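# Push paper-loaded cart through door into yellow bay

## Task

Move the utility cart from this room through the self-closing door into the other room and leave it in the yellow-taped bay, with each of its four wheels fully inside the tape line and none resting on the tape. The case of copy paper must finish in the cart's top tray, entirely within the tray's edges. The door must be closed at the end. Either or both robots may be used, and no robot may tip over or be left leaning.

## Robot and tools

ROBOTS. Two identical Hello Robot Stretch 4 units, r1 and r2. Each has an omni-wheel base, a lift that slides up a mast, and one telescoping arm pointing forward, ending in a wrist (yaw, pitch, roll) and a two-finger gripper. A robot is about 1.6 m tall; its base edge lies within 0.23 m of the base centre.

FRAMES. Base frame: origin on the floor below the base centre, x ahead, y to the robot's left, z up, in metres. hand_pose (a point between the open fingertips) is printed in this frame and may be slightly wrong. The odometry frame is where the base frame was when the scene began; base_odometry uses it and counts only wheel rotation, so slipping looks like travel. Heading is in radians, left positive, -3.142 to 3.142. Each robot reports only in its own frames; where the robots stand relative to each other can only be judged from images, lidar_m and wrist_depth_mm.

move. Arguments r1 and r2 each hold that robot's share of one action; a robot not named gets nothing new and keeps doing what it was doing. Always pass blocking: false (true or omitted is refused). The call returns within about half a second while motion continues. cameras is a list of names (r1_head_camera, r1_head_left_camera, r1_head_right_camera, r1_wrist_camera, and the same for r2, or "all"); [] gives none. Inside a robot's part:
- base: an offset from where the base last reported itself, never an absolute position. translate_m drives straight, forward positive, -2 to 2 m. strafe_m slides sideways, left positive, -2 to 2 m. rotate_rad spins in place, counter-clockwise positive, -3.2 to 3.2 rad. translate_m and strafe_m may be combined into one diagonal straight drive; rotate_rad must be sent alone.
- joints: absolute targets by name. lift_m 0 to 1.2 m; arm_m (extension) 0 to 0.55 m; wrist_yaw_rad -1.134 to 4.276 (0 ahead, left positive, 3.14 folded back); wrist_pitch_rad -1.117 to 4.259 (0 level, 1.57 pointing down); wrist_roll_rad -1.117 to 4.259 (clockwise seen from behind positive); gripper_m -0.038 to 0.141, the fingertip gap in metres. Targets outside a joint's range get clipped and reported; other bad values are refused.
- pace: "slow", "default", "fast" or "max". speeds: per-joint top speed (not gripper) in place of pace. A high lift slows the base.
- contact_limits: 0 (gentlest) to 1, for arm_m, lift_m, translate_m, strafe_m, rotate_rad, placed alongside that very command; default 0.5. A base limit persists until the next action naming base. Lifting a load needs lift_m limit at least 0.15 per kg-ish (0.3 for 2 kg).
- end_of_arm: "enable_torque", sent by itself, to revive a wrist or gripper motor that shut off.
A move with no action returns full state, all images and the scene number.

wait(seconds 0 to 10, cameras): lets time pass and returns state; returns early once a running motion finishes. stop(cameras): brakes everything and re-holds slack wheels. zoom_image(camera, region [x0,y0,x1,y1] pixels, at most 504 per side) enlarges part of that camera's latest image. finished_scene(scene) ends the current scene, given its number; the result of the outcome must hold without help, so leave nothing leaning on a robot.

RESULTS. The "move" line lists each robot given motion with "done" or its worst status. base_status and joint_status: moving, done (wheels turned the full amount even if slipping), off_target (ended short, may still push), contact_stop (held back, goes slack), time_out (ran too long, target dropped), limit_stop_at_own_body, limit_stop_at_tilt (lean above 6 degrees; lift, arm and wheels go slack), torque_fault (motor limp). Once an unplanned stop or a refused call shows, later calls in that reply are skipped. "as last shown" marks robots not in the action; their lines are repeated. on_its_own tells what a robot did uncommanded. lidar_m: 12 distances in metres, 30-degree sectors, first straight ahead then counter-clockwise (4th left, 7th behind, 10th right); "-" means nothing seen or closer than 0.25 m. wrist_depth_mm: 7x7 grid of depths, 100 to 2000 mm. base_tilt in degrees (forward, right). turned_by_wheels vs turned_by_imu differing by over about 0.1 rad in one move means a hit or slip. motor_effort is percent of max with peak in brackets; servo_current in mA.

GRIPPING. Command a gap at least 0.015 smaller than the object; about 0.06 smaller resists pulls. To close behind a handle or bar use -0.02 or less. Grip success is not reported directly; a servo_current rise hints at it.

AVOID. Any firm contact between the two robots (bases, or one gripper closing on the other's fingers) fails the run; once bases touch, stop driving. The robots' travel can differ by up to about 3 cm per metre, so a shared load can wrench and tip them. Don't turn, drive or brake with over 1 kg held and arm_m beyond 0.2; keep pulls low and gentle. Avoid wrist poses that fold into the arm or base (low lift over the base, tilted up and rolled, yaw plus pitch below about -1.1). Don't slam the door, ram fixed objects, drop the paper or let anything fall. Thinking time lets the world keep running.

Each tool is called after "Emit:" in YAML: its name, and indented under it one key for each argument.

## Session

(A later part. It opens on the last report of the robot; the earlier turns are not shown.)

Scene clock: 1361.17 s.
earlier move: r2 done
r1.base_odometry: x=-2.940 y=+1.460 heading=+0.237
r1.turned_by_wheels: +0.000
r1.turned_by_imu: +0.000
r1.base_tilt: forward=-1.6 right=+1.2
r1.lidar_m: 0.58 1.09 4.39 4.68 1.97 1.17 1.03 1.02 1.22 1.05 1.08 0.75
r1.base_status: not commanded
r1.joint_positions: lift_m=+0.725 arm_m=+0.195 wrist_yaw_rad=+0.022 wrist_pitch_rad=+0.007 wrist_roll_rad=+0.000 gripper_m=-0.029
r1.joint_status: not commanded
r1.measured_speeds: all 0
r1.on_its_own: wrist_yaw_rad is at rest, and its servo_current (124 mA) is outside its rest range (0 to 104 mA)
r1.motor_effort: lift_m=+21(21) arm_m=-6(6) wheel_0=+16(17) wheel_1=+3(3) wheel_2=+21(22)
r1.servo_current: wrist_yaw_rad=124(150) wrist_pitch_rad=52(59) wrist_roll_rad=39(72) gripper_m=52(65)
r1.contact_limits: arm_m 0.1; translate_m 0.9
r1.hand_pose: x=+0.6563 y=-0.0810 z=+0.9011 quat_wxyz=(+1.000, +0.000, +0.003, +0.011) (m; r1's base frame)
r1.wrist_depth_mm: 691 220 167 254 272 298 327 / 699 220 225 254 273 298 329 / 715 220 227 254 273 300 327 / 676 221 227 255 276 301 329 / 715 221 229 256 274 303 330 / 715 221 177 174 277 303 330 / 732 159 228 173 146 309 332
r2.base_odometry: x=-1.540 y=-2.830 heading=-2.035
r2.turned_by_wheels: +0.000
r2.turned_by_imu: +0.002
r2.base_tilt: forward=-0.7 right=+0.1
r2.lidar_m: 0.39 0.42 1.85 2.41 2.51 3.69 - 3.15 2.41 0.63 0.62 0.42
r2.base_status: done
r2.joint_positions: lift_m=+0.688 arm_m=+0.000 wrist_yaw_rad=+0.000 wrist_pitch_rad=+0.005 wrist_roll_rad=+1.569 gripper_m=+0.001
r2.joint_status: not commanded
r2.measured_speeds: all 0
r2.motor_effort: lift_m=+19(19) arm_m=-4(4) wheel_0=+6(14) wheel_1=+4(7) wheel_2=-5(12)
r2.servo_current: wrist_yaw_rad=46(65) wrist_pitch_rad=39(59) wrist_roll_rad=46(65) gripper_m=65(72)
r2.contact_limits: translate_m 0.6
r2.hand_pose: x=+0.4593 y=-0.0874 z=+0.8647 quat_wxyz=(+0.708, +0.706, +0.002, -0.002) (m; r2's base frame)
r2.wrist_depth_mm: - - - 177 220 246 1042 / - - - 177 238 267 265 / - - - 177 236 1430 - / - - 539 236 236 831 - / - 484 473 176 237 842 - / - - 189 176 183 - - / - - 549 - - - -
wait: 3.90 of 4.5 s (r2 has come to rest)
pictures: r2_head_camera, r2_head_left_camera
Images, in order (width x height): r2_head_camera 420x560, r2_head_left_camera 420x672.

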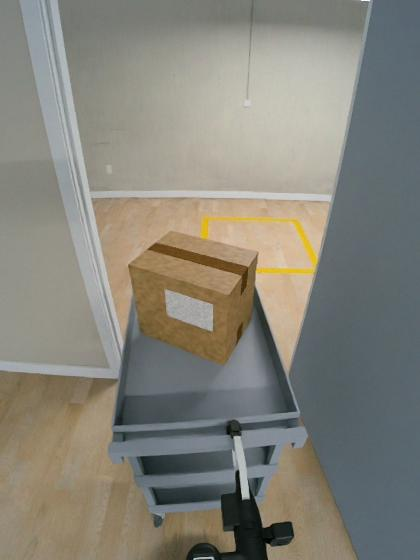

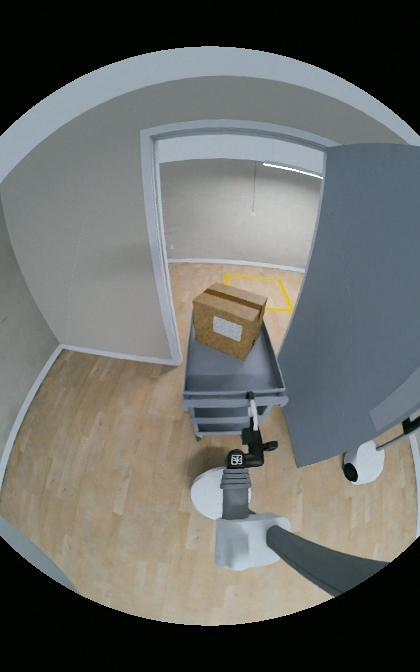

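Emit:
move:
  blocking: false
  r2: {"base": {"translate_m": 0.35, "strafe_m": 0.01}, "pace": "slow", "contact_limits": {"translate_m": 0.6}}

Emit:
wait:
  seconds: 4.5
  cameras: ["r2_head_camera"]

Scene clock: 1369.63 s.
move: r2 moving
r1.base_odometry: x=-2.940 y=+1.460 heading=+0.237
r1.turned_by_wheels: +0.000
r1.turned_by_imu: +0.000
r1.base_tilt: forward=-1.6 right=+1.2
r1.lidar_m: 0.59 1.08 4.39 4.69 1.96 1.18 1.02 1.03 1.25 1.05 1.08 0.77
r1.base_status: not commanded
r1.joint_positions: lift_m=+0.725 arm_m=+0.195 wrist_yaw_rad=+0.022 wrist_pitch_rad=+0.007 wrist_roll_rad=+0.000 gripper_m=-0.029
r1.joint_status: not commanded
r1.measured_speeds: all 0
r1.motor_effort: lift_m=+21(21) arm_m=-6(6) wheel_0=+16(17) wheel_1=+3(3) wheel_2=+21(22)
r1.servo_current: wrist_yaw_rad=130(150) wrist_pitch_rad=46(52) wrist_roll_rad=33(59) gripper_m=59(59)
r1.contact_limits: arm_m 0.1; translate_m 0.9
r1.hand_pose: x=+0.6563 y=-0.0810 z=+0.9011 quat_wxyz=(+1.000, +0.000, +0.003, +0.011) (m; r1's base frame)
r1.wrist_depth_mm: 707 220 167 254 272 300 327 / 699 219 227 255 273 300 327 / 707 219 227 255 274 301 329 / 676 220 228 256 274 301 329 / 732 221 228 257 276 301 332 / 715 220 177 175 277 303 330 / 1983 154 229 173 146 309 334
r2.base_odometry: x=-1.546 y=-2.841 heading=-2.035
r2.turned_by_wheels: +0.000
r2.turned_by_imu: +0.001
r2.base_tilt: forward=-0.7 right=+0.1
r2.lidar_m: 0.38 0.41 1.84 2.40 2.54 3.65 - 3.13 2.38 0.64 0.66 0.44
r2.base_status: translate_m moving; strafe_m moving
r2.joint_positions: lift_m=+0.688 arm_m=+0.000 wrist_yaw_rad=+0.000 wrist_pitch_rad=+0.005 wrist_roll_rad=+1.569 gripper_m=+0.001
r2.joint_status: not commanded
r2.measured_speeds: translate_m=+0.049 strafe_m=+0.002 rotate_rad=+0.001 lift_m=+0.000 arm_m=+0.000 wrist_yaw_rad=+0.000 wrist_pitch_rad=+0.000 wrist_roll_rad=+0.000
r2.motor_effort: lift_m=+19(19) arm_m=-3(4) wheel_0=+5(10) wheel_1=+7(8) wheel_2=-11(11)
r2.servo_current: wrist_yaw_rad=52(59) wrist_pitch_rad=46(46) wrist_roll_rad=59(59) gripper_m=65(72)
r2.contact_limits: translate_m 0.6
r2.hand_pose: x=+0.4593 y=-0.0874 z=+0.8647 quat_wxyz=(+0.708, +0.706, +0.002, -0.002) (m; r2's base frame)
r2.wrist_depth_mm: - - - 180 206 1336 1042 / - - - 179 240 265 264 / - - - 178 238 1576 - / - - 549 177 238 854 - / - - 469 176 237 842 - / - - 189 176 182 - - / - - 544 - - - -
pictures: none

Scene clock: 1373.90 s.
earlier move: r2 done
r1.base_odometry: x=-2.940 y=+1.460 heading=+0.237
r1.turned_by_wheels: +0.000
r1.turned_by_imu: +0.000
r1.base_tilt: forward=-1.6 right=+1.2
r1.lidar_m: 0.56 3.68 4.39 4.70 1.94 1.15 1.02 1.02 1.21 1.08 1.09 0.74
r1.base_status: not commanded
r1.joint_positions: lift_m=+0.725 arm_m=+0.195 wrist_yaw_rad=+0.022 wrist_pitch_rad=+0.007 wrist_roll_rad=+0.000 gripper_m=-0.029
r1.joint_status: not commanded
r1.measured_speeds: all 0
r1.on_its_own: wrist_yaw_rad is at rest, and its servo_current (137 mA) is outside its rest range (0 to 104 mA)
r1.motor_effort: lift_m=+21(21) arm_m=-6(6) wheel_0=+16(17) wheel_1=+3(3) wheel_2=+21(22)
r1.servo_current: wrist_yaw_rad=137(156) wrist_pitch_rad=52(59) wrist_roll_rad=59(65) gripper_m=52(65)
r1.contact_limits: arm_m 0.1; translate_m 0.9
r1.hand_pose: x=+0.6563 y=-0.0810 z=+0.9011 quat_wxyz=(+1.000, +0.000, +0.003, +0.011) (m; r1's base frame)
r1.wrist_depth_mm: - 220 167 255 273 300 325 / - 220 228 254 274 298 327 / - 220 227 256 274 298 329 / - 222 227 257 276 301 327 / - 221 229 256 274 303 330 / - 223 178 175 277 303 334 / - 159 229 173 146 309 332
r2.base_odometry: x=-1.688 y=-3.147 heading=-2.035
r2.turned_by_wheels: +0.000
r2.turned_by_imu: +0.000
r2.base_tilt: forward=-0.7 right=+0.1
r2.lidar_m: 0.36 0.39 1.31 2.36 2.54 3.62 - 3.20 0.67 0.60 0.63 0.43
r2.base_status: done
r2.joint_positions: lift_m=+0.688 arm_m=+0.000 wrist_yaw_rad=-0.003 wrist_pitch_rad=+0.005 wrist_roll_rad=+1.569 gripper_m=+0.001
r2.joint_status: not commanded
r2.measured_speeds: all 0
r2.motor_effort: lift_m=+19(19) arm_m=-3(4) wheel_0=+4(10) wheel_1=+4(8) wheel_2=-8(14)
r2.servo_current: wrist_yaw_rad=39(59) wrist_pitch_rad=46(52) wrist_roll_rad=46(59) gripper_m=72(78)
r2.contact_limits: translate_m 0.6
r2.hand_pose: x=+0.4591 y=-0.0882 z=+0.8647 quat_wxyz=(+0.708, +0.706, +0.001, -0.003) (m; r2's base frame)
r2.wrist_depth_mm: - - - 190 226 1537 1098 / - - - 187 249 264 263 / - - - 185 245 1708 - / - - 597 181 242 842 - / - - 466 179 238 842 - / - - 189 176 183 - - / - - - - - - -
wait: 4.27 of 4.5 s (r2 has come to rest)
pictures: r2_head_camera
Images, in order (width x height): r2_head_camera 420x560.

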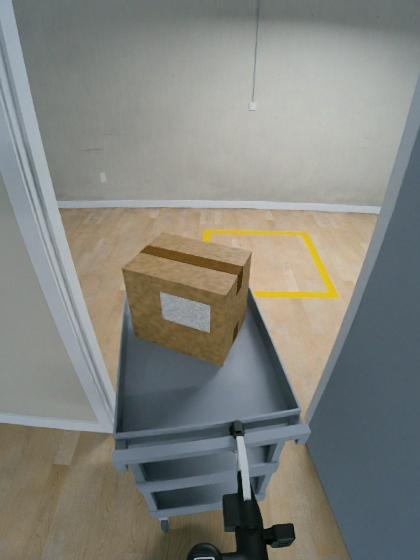

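Emit:
move:
  blocking: false
  r2: {"base": {"translate_m": 0.35, "strafe_m": 0.12}, "pace": "slow", "contact_limits": {"translate_m": 0.6}}

Emit:
wait:
  seconds: 4.5
  cameras: ["r2_head_camera"]

Scene clock: 1421.53 s.
move: r2 moving
r1.base_odometry: x=-2.940 y=+1.460 heading=+0.237
r1.turned_by_wheels: +0.000
r1.turned_by_imu: +0.000
r1.base_tilt: forward=-1.5 right=+1.2
r1.lidar_m: 0.58 3.70 4.39 4.70 1.94 1.19 1.02 1.03 1.24 1.07 1.09 0.74
r1.base_status: not commanded
r1.joint_positions: lift_m=+0.725 arm_m=+0.195 wrist_yaw_rad=+0.022 wrist_pitch_rad=+0.007 wrist_roll_rad=+0.000 gripper_m=-0.029
r1.joint_status: not commanded
r1.measured_speeds: all 0
r1.motor_effort: lift_m=+21(21) arm_m=-6(6) wheel_0=+17(17) wheel_1=+3(3) wheel_2=+21(22)
r1.servo_current: wrist_yaw_rad=137(143) wrist_pitch_rad=59(59) wrist_roll_rad=59(59) gripper_m=52(59)
r1.contact_limits: arm_m 0.1; translate_m 0.9
r1.hand_pose: x=+0.6563 y=-0.0810 z=+0.9011 quat_wxyz=(+1.000, +0.000, +0.003, +0.011) (m; r1's base frame)
r1.wrist_depth_mm: - 219 167 254 274 298 327 / - 220 227 254 273 300 327 / - 220 226 255 273 297 329 / - 220 228 255 274 301 329 / - 220 229 256 277 300 329 / - 222 177 175 277 304 329 / - 159 229 173 146 307 332
r2.base_odometry: x=-1.690 y=-3.160 heading=-2.035
r2.turned_by_wheels: +0.000
r2.turned_by_imu: +0.000
r2.base_tilt: forward=-0.7 right=+0.1
r2.lidar_m: 0.37 0.39 1.29 2.37 2.54 3.64 - 3.17 0.65 0.59 0.61 0.41
r2.base_status: translate_m moving; strafe_m moving
r2.joint_positions: lift_m=+0.688 arm_m=+0.000 wrist_yaw_rad=-0.003 wrist_pitch_rad=+0.005 wrist_roll_rad=+1.569 gripper_m=+0.001
r2.joint_status: not commanded
r2.measured_speeds: translate_m=+0.049 strafe_m=+0.017 rotate_rad=-0.004 lift_m=+0.000 arm_m=+0.000 wrist_yaw_rad=+0.000 wrist_pitch_rad=+0.000 wrist_roll_rad=+0.000
r2.motor_effort: lift_m=+19(19) arm_m=-3(4) wheel_0=+5(7) wheel_1=+7(9) wheel_2=-11(13)
r2.servo_current: wrist_yaw_rad=52(59) wrist_pitch_rad=46(46) wrist_roll_rad=52(52) gripper_m=65(72)
r2.contact_limits: translate_m 0.6
r2.hand_pose: x=+0.4591 y=-0.0882 z=+0.8647 quat_wxyz=(+0.708, +0.706, +0.001, -0.003) (m; r2's base frame)
r2.wrist_depth_mm: - - - 190 226 1499 1098 / - - - 187 249 264 265 / - - - 183 246 1708 521 / - - 591 181 241 842 - / - - 469 180 238 820 - / - - 188 176 182 - - / - - - - - - -
pictures: none

Scene clock: 1425.97 s.
earlier move: r2 done
r1.base_odometry: x=-2.940 y=+1.460 heading=+0.237
r1.turned_by_wheels: +0.000
r1.turned_by_imu: +0.000
r1.base_tilt: forward=-1.6 right=+1.3
r1.lidar_m: 0.57 3.68 4.41 4.69 1.97 1.19 1.03 1.03 1.20 1.07 1.07 0.77
r1.base_status: not commanded
r1.joint_positions: lift_m=+0.725 arm_m=+0.195 wrist_yaw_rad=+0.022 wrist_pitch_rad=+0.007 wrist_roll_rad=+0.000 gripper_m=-0.029
r1.joint_status: not commanded
r1.measured_speeds: all 0
r1.on_its_own: wrist_yaw_rad is at rest, and its servo_current (143 mA) is outside its rest range (0 to 104 mA)
r1.motor_effort: lift_m=+21(21) arm_m=-6(6) wheel_0=+17(17) wheel_1=+3(3) wheel_2=+22(22)
r1.servo_current: wrist_yaw_rad=143(150) wrist_pitch_rad=52(59) wrist_roll_rad=46(65) gripper_m=59(59)
r1.contact_limits: arm_m 0.1; translate_m 0.9
r1.hand_pose: x=+0.6563 y=-0.0810 z=+0.9011 quat_wxyz=(+1.000, +0.000, +0.003, +0.011) (m; r1's base frame)
r1.wrist_depth_mm: - 219 168 255 272 300 325 / - 220 225 255 273 300 327 / - 220 228 256 274 298 327 / - 220 227 257 276 300 327 / - 221 229 256 276 301 329 / - 221 178 174 276 303 330 / - 159 229 173 146 307 332
r2.base_odometry: x=-1.738 y=-3.513 heading=-2.035
r2.turned_by_wheels: +0.000
r2.turned_by_imu: +0.000
r2.base_tilt: forward=-0.7 right=+0.1
r2.lidar_m: 0.38 0.41 0.76 2.22 2.35 3.41 - 3.37 0.75 0.69 0.69 0.44
r2.base_status: done
r2.joint_positions: lift_m=+0.688 arm_m=+0.000 wrist_yaw_rad=-0.003 wrist_pitch_rad=+0.005 wrist_roll_rad=+1.569 gripper_m=+0.001
r2.joint_status: not commanded
r2.measured_speeds: all 0
r2.motor_effort: lift_m=+19(19) arm_m=-4(4) wheel_0=+1(8) wheel_1=+5(9) wheel_2=-7(14)
r2.servo_current: wrist_yaw_rad=52(59) wrist_pitch_rad=46(52) wrist_roll_rad=52(65) gripper_m=72(78)
r2.contact_limits: translate_m 0.6
r2.hand_pose: x=+0.4591 y=-0.0882 z=+0.8647 quat_wxyz=(+0.708, +0.706, +0.001, -0.003) (m; r2's base frame)
r2.wrist_depth_mm: - - - 171 231 238 240 / - - - 172 232 1366 404 / - - - 173 234 809 - / - - 504 234 235 831 - / - - 473 175 236 831 - / - - 189 176 182 - - / - - 591 - - - -
wait: 4.43 of 4.5 s (r2 has come to rest)
pictures: r2_head_camera
Images, in order (width x height): r2_head_camera 420x560.

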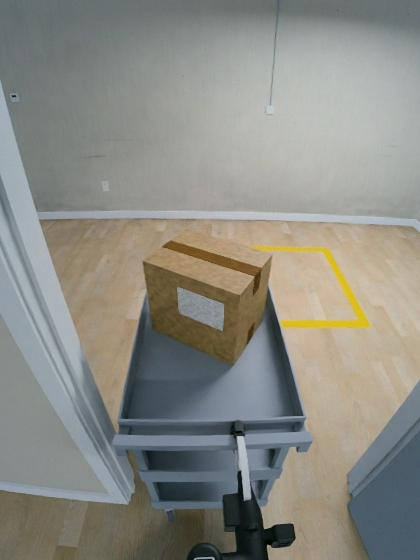

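Emit:
move:
  blocking: false
  r2: {"base": {"translate_m": 0.36, "strafe_m": -0.02}, "pace": "slow", "contact_limits": {"translate_m": 0.6}}

Emit:
wait:
  seconds: 4.7
  cameras: ["r2_head_camera"]

Scene clock: 1444.97 s.
move: r2 moving
r1.base_odometry: x=-2.940 y=+1.460 heading=+0.237
r1.turned_by_wheels: +0.000
r1.turned_by_imu: +0.000
r1.base_tilt: forward=-1.6 right=+1.2
r1.lidar_m: 0.59 3.69 4.37 4.69 1.97 1.19 1.04 1.00 1.23 1.08 1.09 0.75
r1.base_status: not commanded
r1.joint_positions: lift_m=+0.725 arm_m=+0.195 wrist_yaw_rad=+0.022 wrist_pitch_rad=+0.007 wrist_roll_rad=+0.000 gripper_m=-0.029
r1.joint_status: not commanded
r1.measured_speeds: all 0
r1.motor_effort: lift_m=+21(21) arm_m=-6(6) wheel_0=+17(17) wheel_1=+3(3) wheel_2=+21(22)
r1.servo_current: wrist_yaw_rad=150(150) wrist_pitch_rad=46(52) wrist_roll_rad=39(65) gripper_m=59(59)
r1.contact_limits: arm_m 0.1; translate_m 0.9
r1.hand_pose: x=+0.6563 y=-0.0810 z=+0.9011 quat_wxyz=(+1.000, +0.000, +0.003, +0.011) (m; r1's base frame)
r1.wrist_depth_mm: - 219 167 254 273 297 325 / - 220 224 254 274 298 327 / - 220 228 254 274 298 329 / - 221 227 255 273 300 329 / - 221 229 257 276 301 332 / - 222 178 175 277 303 329 / - 160 229 173 146 307 334
r2.base_odometry: x=-1.744 y=-3.524 heading=-2.035
r2.turned_by_wheels: +0.000
r2.turned_by_imu: +0.001
r2.base_tilt: forward=-0.7 right=+0.1
r2.lidar_m: 0.37 0.41 0.80 2.21 2.38 3.40 - 3.39 0.75 0.69 0.71 0.42
r2.base_status: translate_m moving; strafe_m moving
r2.joint_positions: lift_m=+0.688 arm_m=+0.000 wrist_yaw_rad=-0.003 wrist_pitch_rad=+0.005 wrist_roll_rad=+1.569 gripper_m=+0.001
r2.joint_status: not commanded
r2.measured_speeds: translate_m=+0.049 strafe_m=-0.002 rotate_rad=+0.001 lift_m=+0.000 arm_m=+0.000 wrist_yaw_rad=+0.000 wrist_pitch_rad=+0.000 wrist_roll_rad=+0.000
r2.motor_effort: lift_m=+19(19) arm_m=-4(4) wheel_0=+8(10) wheel_1=+6(8) wheel_2=-11(13)
r2.servo_current: wrist_yaw_rad=39(59) wrist_pitch_rad=39(46) wrist_roll_rad=46(59) gripper_m=59(72)
r2.contact_limits: translate_m 0.6
r2.hand_pose: x=+0.4591 y=-0.0882 z=+0.8647 quat_wxyz=(+0.708, +0.706, +0.001, -0.003) (m; r2's base frame)
r2.wrist_depth_mm: - - - 170 228 237 1042 / - - - 172 231 1366 402 / - - - 173 233 798 - / - - 504 234 234 842 - / - - 477 174 236 842 - / - - 189 176 183 - - / - - 597 - - - -
pictures: none

Scene clock: 1449.37 s.
earlier move: r2 done
r1.base_odometry: x=-2.940 y=+1.460 heading=+0.237
r1.turned_by_wheels: +0.000
r1.turned_by_imu: +0.000
r1.base_tilt: forward=-1.5 right=+1.3
r1.lidar_m: 0.57 3.69 4.39 4.67 1.95 1.20 1.00 1.03 1.23 1.05 1.07 0.74
r1.base_status: not commanded
r1.joint_positions: lift_m=+0.725 arm_m=+0.195 wrist_yaw_rad=+0.022 wrist_pitch_rad=+0.007 wrist_roll_rad=+0.000 gripper_m=-0.029
r1.joint_status: not commanded
r1.measured_speeds: all 0
r1.on_its_own: wrist_yaw_rad is at rest, and its servo_current (143 mA) is outside its rest range (0 to 104 mA)
r1.motor_effort: lift_m=+21(21) arm_m=-6(6) wheel_0=+17(17) wheel_1=+3(3) wheel_2=+21(22)
r1.servo_current: wrist_yaw_rad=143(163) wrist_pitch_rad=46(59) wrist_roll_rad=46(78) gripper_m=52(65)
r1.contact_limits: arm_m 0.1; translate_m 0.9
r1.hand_pose: x=+0.6563 y=-0.0810 z=+0.9011 quat_wxyz=(+1.000, +0.000, +0.003, +0.011) (m; r1's base frame)
r1.wrist_depth_mm: - 220 167 254 273 298 325 / - 220 227 254 273 300 327 / - 220 228 255 274 300 325 / - 220 228 256 274 301 329 / - 221 229 257 276 303 329 / - 221 177 175 276 303 332 / - 159 229 172 146 310 332
r2.base_odometry: x=-1.916 y=-3.826 heading=-2.035
r2.turned_by_wheels: +0.000
r2.turned_by_imu: +0.001
r2.base_tilt: forward=-0.6 right=+0.1
r2.lidar_m: 0.39 0.41 0.39 0.84 2.37 3.43 - 1.05 0.66 0.62 0.67 0.44
r2.base_status: done
r2.joint_positions: lift_m=+0.688 arm_m=+0.000 wrist_yaw_rad=+0.000 wrist_pitch_rad=+0.005 wrist_roll_rad=+1.569 gripper_m=+0.001
r2.joint_status: not commanded
r2.measured_speeds: all 0
r2.motor_effort: lift_m=+19(19) arm_m=-4(4) wheel_0=+5(13) wheel_1=+4(8) wheel_2=-5(13)
r2.servo_current: wrist_yaw_rad=52(65) wrist_pitch_rad=46(52) wrist_roll_rad=39(59) gripper_m=65(78)
r2.contact_limits: translate_m 0.6
r2.hand_pose: x=+0.4592 y=-0.0875 z=+0.8647 quat_wxyz=(+0.708, +0.706, +0.002, -0.002) (m; r2's base frame)
r2.wrist_depth_mm: - - - 181 224 1366 1098 / - - - 179 241 268 268 / - - - 179 240 1576 - / - - 544 178 238 831 - / - 477 473 177 237 831 - / - - 188 176 182 - - / - - 539 - 235 - -
wait: 4.40 of 4.7 s (r2 has come to rest)
pictures: r2_head_camera
Images, in order (width x height): r2_head_camera 420x560.

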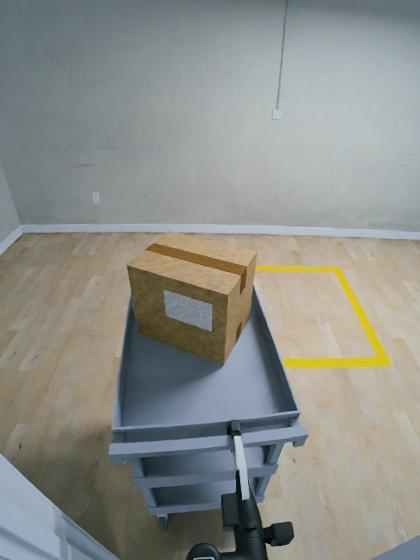

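Emit:
move:
  blocking: false
  r2: {"base": {"translate_m": 0.5, "strafe_m": 0.03}, "pace": "slow", "contact_limits": {"translate_m": 0.6}}

Emit:
wait:
  seconds: 6
  cameras: ["r2_head_camera", "r2_head_left_camera"]

Scene clock: 1493.10 s.
move: r2 moving
r1.base_odometry: x=-2.940 y=+1.460 heading=+0.237
r1.turned_by_wheels: +0.000
r1.turned_by_imu: +0.000
r1.base_tilt: forward=-1.5 right=+1.2
r1.lidar_m: 0.59 3.70 4.39 4.69 1.95 1.17 1.02 1.05 1.24 1.06 1.09 0.74
r1.base_status: not commanded
r1.joint_positions: lift_m=+0.725 arm_m=+0.195 wrist_yaw_rad=+0.022 wrist_pitch_rad=+0.007 wrist_roll_rad=+0.000 gripper_m=-0.029
r1.joint_status: not commanded
r1.measured_speeds: all 0
r1.motor_effort: lift_m=+21(21) arm_m=-6(6) wheel_0=+16(17) wheel_1=+3(3) wheel_2=+21(22)
r1.servo_current: wrist_yaw_rad=130(150) wrist_pitch_rad=52(52) wrist_roll_rad=52(72) gripper_m=52(59)
r1.contact_limits: arm_m 0.1; translate_m 0.9
r1.hand_pose: x=+0.6563 y=-0.0810 z=+0.9011 quat_wxyz=(+1.000, +0.000, +0.003, +0.011) (m; r1's base frame)
r1.wrist_depth_mm: - 220 167 254 273 300 327 / - 220 226 255 274 298 327 / - 221 227 255 274 298 329 / - 221 227 255 274 300 329 / - 222 227 257 274 300 327 / - 221 177 175 277 303 330 / - 159 229 173 146 309 334
r2.base_odometry: x=-1.921 y=-3.837 heading=-2.035
r2.turned_by_wheels: +0.000
r2.turned_by_imu: +0.001
r2.base_tilt: forward=-0.6 right=+0.1
r2.lidar_m: 0.39 0.39 0.37 0.77 2.38 3.38 - 1.03 0.68 0.61 0.72 0.42
r2.base_status: translate_m moving; strafe_m moving
r2.joint_positions: lift_m=+0.688 arm_m=+0.000 wrist_yaw_rad=+0.000 wrist_pitch_rad=+0.005 wrist_roll_rad=+1.569 gripper_m=+0.001
r2.joint_status: not commanded
r2.measured_speeds: translate_m=+0.048 strafe_m=+0.003 rotate_rad=+0.000 lift_m=+0.000 arm_m=+0.000 wrist_yaw_rad=+0.000 wrist_pitch_rad=+0.000 wrist_roll_rad=+0.000
r2.motor_effort: lift_m=+19(19) arm_m=-3(4) wheel_0=+5(10) wheel_1=+7(7) wheel_2=-11(11)
r2.servo_current: wrist_yaw_rad=46(52) wrist_pitch_rad=39(46) wrist_roll_rad=46(52) gripper_m=65(72)
r2.contact_limits: translate_m 0.6
r2.hand_pose: x=+0.4592 y=-0.0875 z=+0.8647 quat_wxyz=(+0.708, +0.706, +0.002, -0.002) (m; r2's base frame)
r2.wrist_depth_mm: - - - 182 224 1464 1098 / - - - 180 241 267 268 / - - - 179 240 1537 - / - - 554 178 238 842 - / - - 469 178 236 842 - / - - 189 176 182 - - / - - 539 - 235 - -
pictures: none

Scene clock: 1498.90 s.
earlier move: r2 done
r1.base_odometry: x=-2.940 y=+1.460 heading=+0.237
r1.turned_by_wheels: +0.000
r1.turned_by_imu: +0.000
r1.base_tilt: forward=-1.5 right=+1.3
r1.lidar_m: 0.57 3.70 4.40 4.70 1.95 1.20 1.02 1.03 1.25 1.07 1.08 0.76
r1.base_status: not commanded
r1.joint_positions: lift_m=+0.725 arm_m=+0.195 wrist_yaw_rad=+0.022 wrist_pitch_rad=+0.007 wrist_roll_rad=+0.000 gripper_m=-0.029
r1.joint_status: not commanded
r1.measured_speeds: all 0
r1.on_its_own: wrist_yaw_rad is at rest, and its servo_current (124 mA) is outside its rest range (0 to 104 mA)
r1.motor_effort: lift_m=+21(21) arm_m=-6(6) wheel_0=+16(17) wheel_1=+3(3) wheel_2=+21(22)
r1.servo_current: wrist_yaw_rad=124(156) wrist_pitch_rad=52(59) wrist_roll_rad=52(72) gripper_m=65(65)
r1.contact_limits: arm_m 0.1; translate_m 0.9
r1.hand_pose: x=+0.6563 y=-0.0810 z=+0.9011 quat_wxyz=(+1.000, +0.000, +0.003, +0.011) (m; r1's base frame)
r1.wrist_depth_mm: - 219 167 254 272 300 329 / - 219 226 254 274 300 325 / - 220 227 255 274 301 327 / - 220 229 255 274 300 327 / - 220 228 256 276 300 329 / - 221 178 175 277 303 330 / - 159 229 173 146 309 330
r2.base_odometry: x=-2.113 y=-4.286 heading=-2.035
r2.turned_by_wheels: +0.000
r2.turned_by_imu: -0.001
r2.base_tilt: forward=-0.7 right=+0.1
r2.lidar_m: 0.37 0.41 2.22 0.68 0.34 0.45 - 0.96 0.74 1.12 2.78 0.43
r2.base_status: done
r2.joint_positions: lift_m=+0.688 arm_m=+0.000 wrist_yaw_rad=-0.001 wrist_pitch_rad=+0.005 wrist_roll_rad=+1.569 gripper_m=+0.001
r2.joint_status: not commanded
r2.measured_speeds: all 0
r2.motor_effort: lift_m=+19(19) arm_m=-4(4) wheel_0=+1(10) wheel_1=+3(9) wheel_2=-7(13)
r2.servo_current: wrist_yaw_rad=46(65) wrist_pitch_rad=39(52) wrist_roll_rad=52(65) gripper_m=65(78)
r2.contact_limits: translate_m 0.6
r2.hand_pose: x=+0.4592 y=-0.0877 z=+0.8647 quat_wxyz=(+0.708, +0.706, +0.001, -0.002) (m; r2's base frame)
r2.wrist_depth_mm: - - - 191 227 1464 1098 / - - - 189 250 266 264 / - - - 185 246 1756 521 / - - 609 182 243 831 - / - - 466 179 238 831 - / - - 189 176 182 - - / - - - - - - -
wait: 5.80 of 6 s (r2 has come to rest)
pictures: r2_head_camera, r2_head_left_camera
Images, in order (width x height): r2_head_camera 420x560, r2_head_left_camera 420x672.

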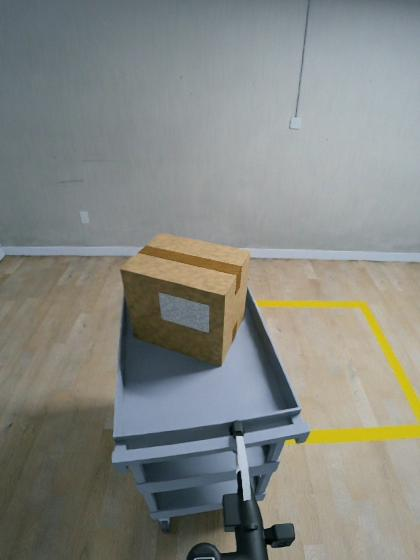

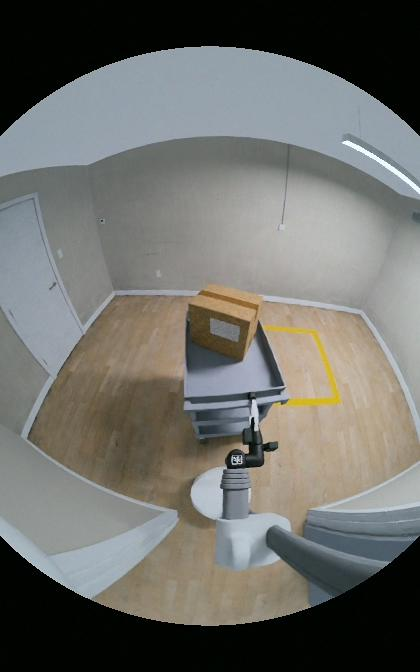

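Emit:
move:
  blocking: false
  r2: {"base": {"translate_m": 0.2, "strafe_m": 0.02}, "pace": "slow", "contact_limits": {"translate_m": 0.6}}
  r1: {"base": {"translate_m": 0.278, "strafe_m": 0.11}, "pace": "slow", "contact_limits": {"translate_m": 0.6}}

Emit:
wait:
  seconds: 3

Emit:
wait:
  seconds: 2.0

Emit:
move:
  blocking: false
  r2: {"base": {"rotate_rad": -0.35}, "pace": "slow", "contact_limits": {"rotate_rad": 0.6}}
  r1: {"base": {"translate_m": 0.298, "strafe_m": 0.008}, "pace": "slow", "contact_limits": {"translate_m": 0.6}}

Emit:
wait:
  seconds: 1.5
  cameras: ["r1_wrist_camera", "r2_head_camera"]

Scene clock: 1543.53 s.
move: r1 moving; r2 moving
r1.base_odometry: x=-2.930 y=+1.468 heading=+0.240
r1.turned_by_wheels: +0.003
r1.turned_by_imu: +0.003
r1.base_tilt: forward=-1.6 right=+1.2
r1.lidar_m: 0.58 3.69 4.39 4.69 1.98 1.19 1.04 1.04 1.24 1.09 1.08 0.76
r1.base_status: translate_m moving; strafe_m moving
r1.joint_positions: lift_m=+0.725 arm_m=+0.195 wrist_yaw_rad=+0.022 wrist_pitch_rad=+0.007 wrist_roll_rad=+0.000 gripper_m=-0.029
r1.joint_status: not commanded
r1.measured_speeds: translate_m=+0.049 strafe_m=+0.019 rotate_rad=+0.002 lift_m=+0.000 arm_m=+0.000 wrist_yaw_rad=+0.000 wrist_pitch_rad=+0.000 wrist_roll_rad=+0.000
r1.motor_effort: lift_m=+21(21) arm_m=-4(6) wheel_0=+22(22) wheel_1=+10(12) wheel_2=+7(19)
r1.servo_current: wrist_yaw_rad=137(156) wrist_pitch_rad=46(59) wrist_roll_rad=39(65) gripper_m=52(59)
r1.contact_limits: arm_m 0.1; translate_m 0.6
r1.hand_pose: x=+0.6562 y=-0.0810 z=+0.9011 quat_wxyz=(+1.000, +0.000, +0.003, +0.011) (m; r1's base frame)
r1.wrist_depth_mm: - 219 224 254 272 297 324 / - 219 164 253 271 297 324 / - 220 226 254 272 298 324 / - 220 166 254 274 298 325 / - 220 227 252 273 298 325 / - 220 175 179 274 300 325 / - 154 180 178 146 304 329
r2.base_odometry: x=-2.118 y=-4.298 heading=-2.035
r2.turned_by_wheels: +0.000
r2.turned_by_imu: +0.000
r2.base_tilt: forward=-0.7 right=+0.1
r2.lidar_m: 0.39 0.38 2.22 0.72 0.36 0.46 - 1.00 0.75 1.21 2.74 0.41
r2.base_status: translate_m moving; strafe_m moving
r2.joint_positions: lift_m=+0.688 arm_m=+0.000 wrist_yaw_rad=-0.001 wrist_pitch_rad=+0.005 wrist_roll_rad=+1.569 gripper_m=+0.001
r2.joint_status: not commanded
r2.measured_speeds: translate_m=+0.048 strafe_m=+0.005 rotate_rad=+0.001 lift_m=+0.000 arm_m=+0.000 wrist_yaw_rad=+0.000 wrist_pitch_rad=+0.000 wrist_roll_rad=+0.000
r2.motor_effort: lift_m=+19(19) arm_m=-3(4) wheel_0=+2(6) wheel_1=+6(7) wheel_2=-11(13)
r2.servo_current: wrist_yaw_rad=52(52) wrist_pitch_rad=39(46) wrist_roll_rad=46(52) gripper_m=59(72)
r2.contact_limits: translate_m 0.6
r2.hand_pose: x=+0.4592 y=-0.0877 z=+0.8647 quat_wxyz=(+0.708, +0.706, +0.001, -0.002) (m; r2's base frame)
r2.wrist_depth_mm: - - - 192 228 1430 1098 / - - - 189 251 265 265 / - - - 186 247 1756 - / - - 603 182 242 809 - / - - 466 179 239 831 - / - - 189 176 182 - - / - - - - - - -
pictures: none

Scene clock: 1546.33 s.
earlier move: r1 moving; r2 done
r1.base_odometry: x=-2.713 y=+1.621 heading=+0.238
r1.turned_by_wheels: -0.002
r1.turned_by_imu: +0.005
r1.base_tilt: forward=-1.6 right=+1.2
r1.lidar_m: 0.56 3.40 4.07 4.65 2.47 1.49 1.30 1.30 1.27 1.12 1.08 0.68
r1.base_status: translate_m moving; strafe_m moving
r1.joint_positions: lift_m=+0.725 arm_m=+0.195 wrist_yaw_rad=+0.022 wrist_pitch_rad=+0.006 wrist_roll_rad=+0.000 gripper_m=-0.029
r1.joint_status: not commanded
r1.measured_speeds: translate_m=+0.064 strafe_m=+0.024 rotate_rad=+0.003 lift_m=+0.000 arm_m=+0.000 wrist_yaw_rad=-0.006 wrist_pitch_rad=+0.000 wrist_roll_rad=+0.000
r1.motor_effort: lift_m=+21(21) arm_m=-4(6) wheel_0=+9(24) wheel_1=+5(12) wheel_2=+6(19)
r1.servo_current: wrist_yaw_rad=156(163) wrist_pitch_rad=52(59) wrist_roll_rad=39(65) gripper_m=59(59)
r1.contact_limits: arm_m 0.1; translate_m 0.6
r1.hand_pose: x=+0.6562 y=-0.0810 z=+0.9013 quat_wxyz=(+1.000, +0.000, +0.003, +0.011) (m; r1's base frame)
r1.wrist_depth_mm: - - 237 168 246 250 253 / - - 237 162 247 250 253 / - - 239 167 248 252 254 / - - 241 163 249 252 255 / - - 241 167 248 252 256 / - - 185 167 249 255 258 / - 1863 242 164 171 255 258
r2.base_odometry: x=-2.185 y=-4.474 heading=-2.035
r2.turned_by_wheels: +0.000
r2.turned_by_imu: +0.000
r2.base_tilt: forward=-0.6 right=+0.1
r2.lidar_m: 0.37 0.39 2.17 1.32 0.54 0.47 - 0.95 0.86 2.14 2.78 0.44
r2.base_status: done
r2.joint_positions: lift_m=+0.688 arm_m=+0.000 wrist_yaw_rad=-0.001 wrist_pitch_rad=+0.005 wrist_roll_rad=+1.569 gripper_m=+0.001
r2.joint_status: not commanded
r2.measured_speeds: all 0
r2.motor_effort: lift_m=+19(19) arm_m=-3(4) wheel_0=+3(9) wheel_1=+4(8) wheel_2=-6(14)
r2.servo_current: wrist_yaw_rad=39(59) wrist_pitch_rad=46(52) wrist_roll_rad=46(59) gripper_m=65(72)
r2.contact_limits: translate_m 0.6
r2.hand_pose: x=+0.4592 y=-0.0878 z=+0.8647 quat_wxyz=(+0.708, +0.706, +0.001, -0.002) (m; r2's base frame)
r2.wrist_depth_mm: - - - 193 255 1537 1098 / - - - 189 252 265 265 / - - - 185 247 1808 - / - - 603 182 242 820 - / - - 466 179 238 831 - / - - 189 176 182 - - / - - - - - - -
wait: 2.80 of 3 s (r2 has come to rest)
pictures: none

Scene clock: 1547.23 s.
earlier move: r1 done
r1.base_odometry: x=-2.696 y=+1.633 heading=+0.238
r1.turned_by_wheels: +0.000
r1.turned_by_imu: +0.000
r1.base_tilt: forward=-1.5 right=+1.3
r1.lidar_m: 0.57 3.39 4.06 4.64 2.50 1.50 1.33 1.33 1.26 1.12 1.00 0.68
r1.base_status: done
r1.joint_positions: lift_m=+0.725 arm_m=+0.195 wrist_yaw_rad=+0.017 wrist_pitch_rad=+0.006 wrist_roll_rad=+0.000 gripper_m=-0.029
r1.joint_status: not commanded
r1.measured_speeds: all 0
r1.on_its_own: wrist_yaw_rad is at rest, and its servo_current (111 mA) is outside its rest range (0 to 104 mA)
r1.motor_effort: lift_m=+21(21) arm_m=-4(6) wheel_0=+6(24) wheel_1=+3(12) wheel_2=+5(19)
r1.servo_current: wrist_yaw_rad=111(163) wrist_pitch_rad=46(59) wrist_roll_rad=46(65) gripper_m=52(59)
r1.contact_limits: arm_m 0.1; translate_m 0.6
r1.hand_pose: x=+0.6558 y=-0.0824 z=+0.9013 quat_wxyz=(+1.000, +0.000, +0.003, +0.009) (m; r1's base frame)
r1.wrist_depth_mm: - - 239 165 245 248 251 / - - 239 162 246 249 252 / - - 240 174 247 250 252 / - - 241 164 247 250 254 / - - 241 165 247 252 254 / - - 185 165 249 252 256 / - - 243 163 248 253 255
r2.base_odometry: x=-2.185 y=-4.474 heading=-2.035
r2.turned_by_wheels: +0.000
r2.turned_by_imu: +0.000
r2.base_tilt: forward=-0.7 right=+0.1
r2.lidar_m: 0.37 0.38 2.16 1.30 0.53 0.49 - 0.94 0.86 2.12 2.78 0.44
r2.base_status: done
r2.joint_positions: lift_m=+0.688 arm_m=+0.000 wrist_yaw_rad=-0.001 wrist_pitch_rad=+0.005 wrist_roll_rad=+1.569 gripper_m=+0.001
r2.joint_status: not commanded
r2.measured_speeds: all 0
r2.motor_effort: lift_m=+19(19) arm_m=-3(4) wheel_0=+3(9) wheel_1=+4(8) wheel_2=-6(14)
r2.servo_current: wrist_yaw_rad=59(59) wrist_pitch_rad=46(52) wrist_roll_rad=46(65) gripper_m=72(72)
r2.contact_limits: translate_m 0.6
r2.hand_pose: x=+0.4592 y=-0.0878 z=+0.8647 quat_wxyz=(+0.708, +0.706, +0.001, -0.002) (m; r2's base frame)
r2.wrist_depth_mm: - - - 192 255 1499 1098 / - - - 190 252 265 266 / - - - 186 247 1756 - / - - 609 182 242 809 - / - - 466 180 239 842 - / - - 189 176 181 - - / - - - - - - -
wait: 0.90 of 2 s (r1 has come to rest)
pictures: none

Scene clock: 1547.73 s.
move: r1 moving; r2 moving
r1.base_odometry: x=-2.684 y=+1.636 heading=+0.239
r1.turned_by_wheels: +0.001
r1.turned_by_imu: +0.001
r1.base_tilt: forward=-1.6 right=+1.2
r1.lidar_m: 0.57 3.38 4.04 4.65 2.52 1.54 1.34 1.34 1.24 1.11 1.01 0.69
r1.base_status: translate_m moving; strafe_m moving
r1.joint_positions: lift_m=+0.725 arm_m=+0.195 wrist_yaw_rad=+0.016 wrist_pitch_rad=+0.006 wrist_roll_rad=+0.000 gripper_m=-0.029
r1.joint_status: not commanded
r1.measured_speeds: translate_m=+0.048 strafe_m=+0.001 rotate_rad=+0.000 lift_m=+0.000 arm_m=+0.000 wrist_yaw_rad=+0.000 wrist_pitch_rad=+0.000 wrist_roll_rad=+0.000
r1.motor_effort: lift_m=+21(21) arm_m=-4(4) wheel_0=+7(7) wheel_1=+5(8) wheel_2=+2(4)
r1.servo_current: wrist_yaw_rad=91(104) wrist_pitch_rad=52(52) wrist_roll_rad=39(59) gripper_m=59(65)
r1.contact_limits: arm_m 0.1; translate_m 0.6
r1.hand_pose: x=+0.6557 y=-0.0828 z=+0.9013 quat_wxyz=(+1.000, +0.000, +0.003, +0.008) (m; r1's base frame)
r1.wrist_depth_mm: - - 239 165 243 247 249 / - - 240 162 245 246 250 / - - 240 165 245 248 249 / - - 242 165 247 249 251 / - - 244 165 246 249 252 / - - 186 165 246 251 251 / - 1983 244 164 247 252 252
r2.base_odometry: x=-2.185 y=-4.474 heading=-2.159
r2.turned_by_wheels: -0.124
r2.turned_by_imu: -0.120
r2.base_tilt: forward=-0.7 right=+0.1
r2.lidar_m: 0.34 0.36 2.23 2.05 0.63 0.48 - 1.02 0.85 1.31 2.71 0.46
r2.base_status: rotate_rad moving
r2.joint_positions: lift_m=+0.688 arm_m=+0.000 wrist_yaw_rad=+0.010 wrist_pitch_rad=+0.005 wrist_roll_rad=+1.569 gripper_m=+0.001
r2.joint_status: not commanded
r2.measured_speeds: translate_m=+0.000 strafe_m=+0.000 rotate_rad=-0.490 lift_m=+0.000 arm_m=+0.000 wrist_yaw_rad=+0.007 wrist_pitch_rad=+0.000 wrist_roll_rad=+0.000
r2.motor_effort: lift_m=+19(19) arm_m=-4(4) wheel_0=+12(12) wheel_1=+7(9) wheel_2=+15(16)
r2.servo_current: wrist_yaw_rad=72(72) wrist_pitch_rad=39(59) wrist_roll_rad=46(52) gripper_m=72(72)
r2.contact_limits: rotate_rad 0.6
r2.hand_pose: x=+0.4602 y=-0.0845 z=+0.8646 quat_wxyz=(+0.708, +0.706, +0.005, +0.002) (m; r2's base frame)
r2.wrist_depth_mm: - - - 213 - 1618 1160 / - - - 206 271 279 282 / - - - 199 259 1808 1182 / - - - 192 253 820 - / - - 525 185 243 831 - / - 477 452 179 182 - - / - - - - - - -
pictures: none

Scene clock: 1548.70 s.
earlier move: r1 moving; r2 done
r1.base_odometry: x=-2.603 y=+1.658 heading=+0.239
r1.turned_by_wheels: +0.000
r1.turned_by_imu: +0.001
r1.base_tilt: forward=-1.5 right=+1.3
r1.lidar_m: 0.58 3.32 3.97 4.68 2.66 1.60 1.39 1.40 1.24 1.09 0.95 0.66
r1.base_status: translate_m moving; strafe_m moving
r1.joint_positions: lift_m=+0.725 arm_m=+0.195 wrist_yaw_rad=+0.016 wrist_pitch_rad=+0.006 wrist_roll_rad=+0.000 gripper_m=-0.029
r1.joint_status: not commanded
r1.measured_speeds: translate_m=+0.099 strafe_m=+0.002 rotate_rad=+0.001 lift_m=+0.000 arm_m=+0.000 wrist_yaw_rad=+0.000 wrist_pitch_rad=+0.000 wrist_roll_rad=+0.000
r1.motor_effort: lift_m=+21(21) arm_m=-4(4) wheel_0=+10(15) wheel_1=+5(8) wheel_2=+4(6)
r1.servo_current: wrist_yaw_rad=65(111) wrist_pitch_rad=52(59) wrist_roll_rad=39(59) gripper_m=59(65)
r1.contact_limits: arm_m 0.1; translate_m 0.6
r1.hand_pose: x=+0.6557 y=-0.0828 z=+0.9013 quat_wxyz=(+1.000, +0.000, +0.003, +0.008) (m; r1's base frame)
r1.wrist_depth_mm: - - 244 164 238 235 232 / - - 245 163 240 236 233 / - - 245 168 239 236 234 / - - 245 163 240 237 235 / - - 246 163 242 238 236 / - - 185 167 242 239 236 / - - 248 164 162 239 238
r2.base_odometry: x=-2.185 y=-4.474 heading=-2.384
r2.turned_by_wheels: -0.225
r2.turned_by_imu: -0.219
r2.base_tilt: forward=-0.7 right=+0.1
r2.lidar_m: 0.27 0.25 2.44 2.14 0.86 0.48 0.49 1.23 0.87 0.83 2.63 0.50
r2.base_status: done
r2.joint_positions: lift_m=+0.688 arm_m=+0.000 wrist_yaw_rad=-0.001 wrist_pitch_rad=+0.005 wrist_roll_rad=+1.569 gripper_m=+0.001
r2.joint_status: not commanded
r2.measured_speeds: all 0
r2.motor_effort: lift_m=+19(19) arm_m=-4(4) wheel_0=+1(14) wheel_1=+5(9) wheel_2=+4(17)
r2.servo_current: wrist_yaw_rad=46(72) wrist_pitch_rad=46(59) wrist_roll_rad=39(59) gripper_m=65(72)
r2.contact_limits: rotate_rad 0.6
r2.hand_pose: x=+0.4592 y=-0.0878 z=+0.8646 quat_wxyz=(+0.708, +0.706, +0.001, -0.002) (m; r2's base frame)
r2.wrist_depth_mm: - - - - - 1618 1160 / - - - 286 - 1618 1138 / - - - 252 327 336 336 / - - - 215 293 1708 1182 / - - - 191 255 1661 508 / - - 189 172 181 668 - / - - 402 - 213 - -
wait: 0.97 of 1.5 s (r2 has come to rest)
pictures: r1_wrist_camera, r2_head_camera
Images, in order (width x height): r1_wrist_camera 616x392, r2_head_camera 420x560.

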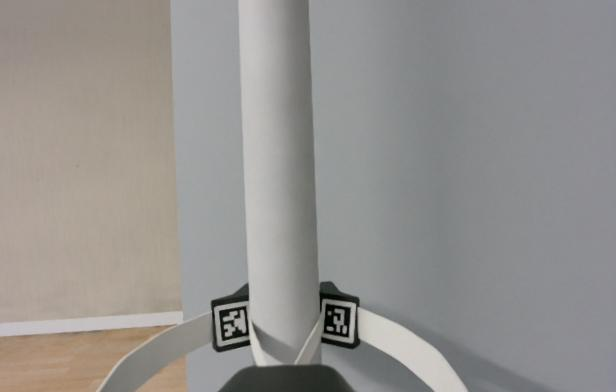

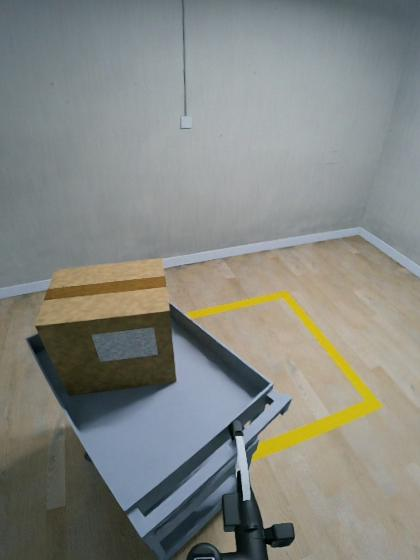

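Emit:
move:
  blocking: false
  r2: {"base": {"translate_m": -0.079, "strafe_m": 0.448}, "pace": "slow", "contact_limits": {"translate_m": 0.6}}
  r1: {"base": {"translate_m": 0.283, "strafe_m": -0.094}, "pace": "slow", "contact_limits": {"translate_m": 0.6}}

Emit:
wait:
  seconds: 3.5

Emit:
wait:
  seconds: 3
  cameras: ["r2_head_camera", "r1_wrist_camera", "r1_head_left_camera"]

Scene clock: 1559.13 s.
earlier move: r1 done
move: r1 moving; r2 moving
r1.base_odometry: x=-2.395 y=+1.710 heading=+0.238
r1.turned_by_wheels: -0.001
r1.turned_by_imu: +0.000
r1.base_tilt: forward=-1.5 right=+1.2
r1.lidar_m: 0.58 3.10 3.72 4.71 3.03 1.87 1.64 1.64 1.20 1.06 0.78 0.64
r1.base_status: translate_m moving; strafe_m moving
r1.joint_positions: lift_m=+0.725 arm_m=+0.195 wrist_yaw_rad=+0.003 wrist_pitch_rad=+0.006 wrist_roll_rad=+0.000 gripper_m=-0.029
r1.joint_status: not commanded
r1.measured_speeds: translate_m=+0.049 strafe_m=-0.016 rotate_rad=+0.002 lift_m=+0.000 arm_m=+0.000 wrist_yaw_rad=+0.000 wrist_pitch_rad=+0.000 wrist_roll_rad=+0.000
r1.motor_effort: lift_m=+21(21) arm_m=-4(4) wheel_0=+0(3) wheel_1=+1(2) wheel_2=-3(4)
r1.servo_current: wrist_yaw_rad=46(59) wrist_pitch_rad=52(52) wrist_roll_rad=46(65) gripper_m=52(59)
r1.contact_limits: arm_m 0.1; translate_m 0.6
r1.hand_pose: x=+0.6546 y=-0.0866 z=+0.9014 quat_wxyz=(+1.000, +0.000, +0.003, +0.001) (m; r1's base frame)
r1.wrist_depth_mm: - - 257 163 227 216 208 / - - 257 163 229 217 210 / - - 258 167 230 219 210 / - - 260 165 232 219 210 / - - 260 167 231 220 211 / - - 208 167 229 220 212 / - 1983 183 163 177 218 213
r2.base_odometry: x=-2.175 y=-4.481 heading=-2.384
r2.turned_by_wheels: +0.000
r2.turned_by_imu: +0.001
r2.base_tilt: forward=-0.7 right=+0.1
r2.lidar_m: 0.29 0.25 2.42 2.13 0.87 0.48 0.46 1.06 0.87 0.88 2.61 0.50
r2.base_status: translate_m moving; strafe_m moving
r2.joint_positions: lift_m=+0.688 arm_m=+0.000 wrist_yaw_rad=-0.003 wrist_pitch_rad=+0.005 wrist_roll_rad=+1.569 gripper_m=+0.001
r2.joint_status: not commanded
r2.measured_speeds: translate_m=-0.009 strafe_m=+0.050 rotate_rad=-0.001 lift_m=+0.000 arm_m=+0.000 wrist_yaw_rad=-0.009 wrist_pitch_rad=+0.000 wrist_roll_rad=+0.000
r2.motor_effort: lift_m=+19(19) arm_m=-4(4) wheel_0=-13(13) wheel_1=+6(9) wheel_2=+5(6)
r2.servo_current: wrist_yaw_rad=52(52) wrist_pitch_rad=46(46) wrist_roll_rad=59(59) gripper_m=65(72)
r2.contact_limits: translate_m 0.6
r2.hand_pose: x=+0.4591 y=-0.0882 z=+0.8646 quat_wxyz=(+0.708, +0.706, +0.001, -0.003) (m; r2's base frame)
r2.wrist_depth_mm: - - - - - 1661 1160 / - - - 285 - 1661 1160 / - - - 252 327 336 336 / - - - 213 300 1661 1160 / - - - 190 253 1618 500 / - - 189 171 180 668 - / - - 399 - 212 - -
pictures: none

Scene clock: 1562.63 s.
earlier move: r1 moving; r2 moving
r1.base_odometry: x=-2.111 y=+1.687 heading=+0.238
r1.turned_by_wheels: +0.000
r1.turned_by_imu: +0.001
r1.base_tilt: forward=-1.5 right=+1.3
r1.lidar_m: 0.58 2.85 3.43 4.85 3.49 2.14 1.88 1.75 1.04 0.85 0.63 0.58
r1.base_status: translate_m moving; strafe_m moving
r1.joint_positions: lift_m=+0.725 arm_m=+0.195 wrist_yaw_rad=+0.003 wrist_pitch_rad=+0.006 wrist_roll_rad=+0.000 gripper_m=-0.029
r1.joint_status: not commanded
r1.measured_speeds: all 0
r1.motor_effort: lift_m=+21(21) arm_m=-4(4) wheel_0=-2(9) wheel_1=-2(5) wheel_2=+3(5)
r1.servo_current: wrist_yaw_rad=46(65) wrist_pitch_rad=52(59) wrist_roll_rad=39(65) gripper_m=52(59)
r1.contact_limits: arm_m 0.1; translate_m 0.6
r1.hand_pose: x=+0.6546 y=-0.0866 z=+0.9014 quat_wxyz=(+1.000, +0.000, +0.003, +0.001) (m; r1's base frame)
r1.wrist_depth_mm: - - - 163 218 197 180 / - - - 164 220 195 181 / - - - 167 222 197 182 / - - - 166 223 198 183 / - - - 166 224 198 183 / - - 208 166 213 200 184 / - - 177 164 218 193 185
r2.base_odometry: x=-1.902 y=-4.684 heading=-2.384
r2.turned_by_wheels: +0.000
r2.turned_by_imu: +0.000
r2.base_tilt: forward=-0.7 right=+0.1
r2.lidar_m: 0.35 0.39 2.07 1.76 0.94 0.54 0.43 0.44 1.13 1.18 2.98 0.45
r2.base_status: translate_m moving; strafe_m moving
r2.joint_positions: lift_m=+0.688 arm_m=+0.000 wrist_yaw_rad=-0.005 wrist_pitch_rad=+0.005 wrist_roll_rad=+1.569 gripper_m=+0.001
r2.joint_status: not commanded
r2.measured_speeds: translate_m=-0.017 strafe_m=+0.099 rotate_rad=-0.001 lift_m=+0.000 arm_m=+0.000 wrist_yaw_rad=+0.000 wrist_pitch_rad=+0.000 wrist_roll_rad=+0.000
r2.motor_effort: lift_m=+19(19) arm_m=-4(4) wheel_0=-8(16) wheel_1=+5(9) wheel_2=+6(7)
r2.servo_current: wrist_yaw_rad=52(65) wrist_pitch_rad=46(52) wrist_roll_rad=59(78) gripper_m=72(78)
r2.contact_limits: translate_m 0.6
r2.hand_pose: x=+0.4589 y=-0.0888 z=+0.8646 quat_wxyz=(+0.708, +0.706, +0.000, -0.004) (m; r2's base frame)
r2.wrist_depth_mm: - - - 196 231 1537 1078 / - - - 192 254 268 268 / - - - 187 249 1808 508 / - - 621 183 245 809 - / - - 459 180 238 831 - / - - 189 176 182 - - / - - 504 - - - -
wait: 3.50 s; no rest
pictures: none

Scene clock: 1562.83 s.
earlier move: r1 done; r2 moving
r1.base_odometry: x=-2.111 y=+1.687 heading=+0.238
r1.turned_by_wheels: +0.000
r1.turned_by_imu: +0.000
r1.base_tilt: forward=-1.6 right=+1.3
r1.lidar_m: 0.55 2.86 3.42 4.85 3.48 2.12 1.87 1.78 1.05 0.85 0.63 0.59
r1.base_status: done
r1.joint_positions: lift_m=+0.725 arm_m=+0.195 wrist_yaw_rad=+0.003 wrist_pitch_rad=+0.006 wrist_roll_rad=+0.000 gripper_m=-0.029
r1.joint_status: not commanded
r1.measured_speeds: all 0
r1.motor_effort: lift_m=+21(21) arm_m=-4(4) wheel_0=-4(9) wheel_1=-1(5) wheel_2=+2(5)
r1.servo_current: wrist_yaw_rad=52(65) wrist_pitch_rad=46(59) wrist_roll_rad=52(65) gripper_m=52(59)
r1.contact_limits: arm_m 0.1; translate_m 0.6
r1.hand_pose: x=+0.6546 y=-0.0866 z=+0.9014 quat_wxyz=(+1.000, +0.000, +0.003, +0.001) (m; r1's base frame)
r1.wrist_depth_mm: - - - 163 218 196 180 / - - - 164 220 195 180 / - - - 166 220 197 182 / - - - 166 223 198 183 / - - - 166 224 199 183 / - - 208 166 212 200 186 / - - 176 164 218 193 185
r2.base_odometry: x=-1.886 y=-4.696 heading=-2.384
r2.turned_by_wheels: +0.000
r2.turned_by_imu: +0.000
r2.base_tilt: forward=-0.7 right=+0.1
r2.lidar_m: 0.38 0.39 2.03 1.78 0.95 0.51 0.43 0.43 1.16 1.19 2.98 0.43
r2.base_status: translate_m moving; strafe_m moving
r2.joint_positions: lift_m=+0.688 arm_m=+0.000 wrist_yaw_rad=-0.005 wrist_pitch_rad=+0.005 wrist_roll_rad=+1.569 gripper_m=+0.001
r2.joint_status: not commanded
r2.measured_speeds: translate_m=-0.018 strafe_m=+0.100 rotate_rad=-0.001 lift_m=+0.000 arm_m=+0.000 wrist_yaw_rad=+0.000 wrist_pitch_rad=+0.000 wrist_roll_rad=+0.000
r2.motor_effort: lift_m=+19(19) arm_m=-4(4) wheel_0=-8(16) wheel_1=+6(9) wheel_2=+4(7)
r2.servo_current: wrist_yaw_rad=65(65) wrist_pitch_rad=46(52) wrist_roll_rad=46(78) gripper_m=65(78)
r2.contact_limits: translate_m 0.6
r2.hand_pose: x=+0.4589 y=-0.0888 z=+0.8646 quat_wxyz=(+0.708, +0.706, +0.000, -0.004) (m; r2's base frame)
r2.wrist_depth_mm: - - - 191 252 1537 1098 / - - - 188 250 272 271 / - - - 185 246 1661 - / - - 591 182 243 820 - / - - 469 179 238 842 - / - - 189 176 182 - - / - - 517 - - - -
wait: 0.20 of 3 s (r1 has come to rest)
pictures: r1_head_left_camera, r1_wrist_camera, r2_head_camera
Images, in order (width x height): r1_head_left_camera 420x672, r1_wrist_camera 616x392, r2_head_camera 420x560.

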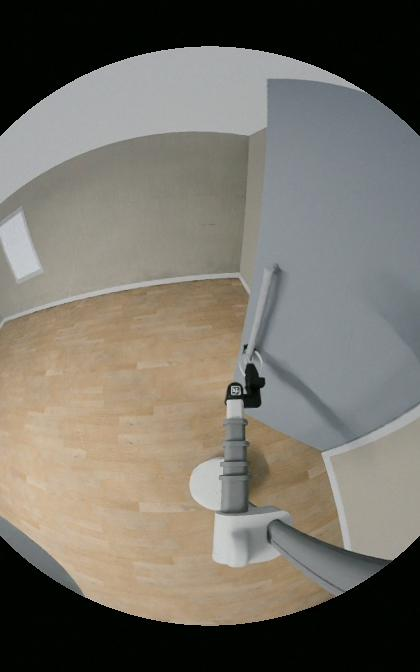

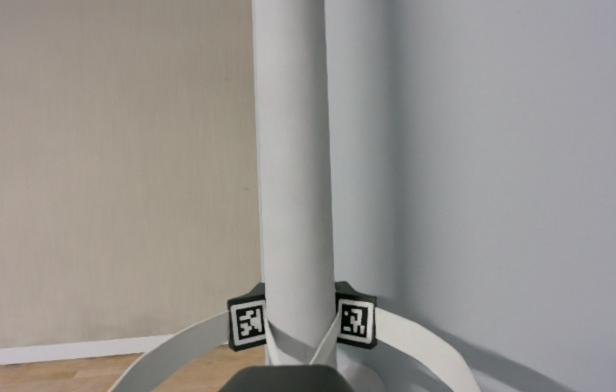

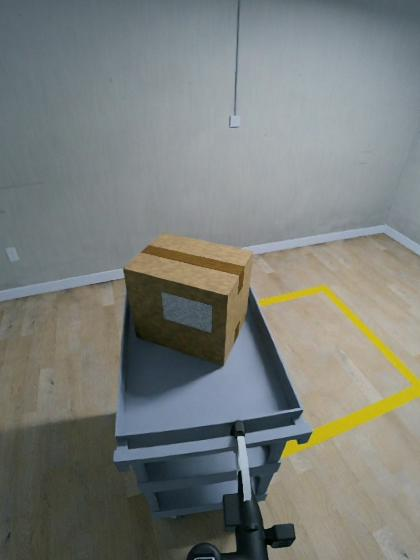

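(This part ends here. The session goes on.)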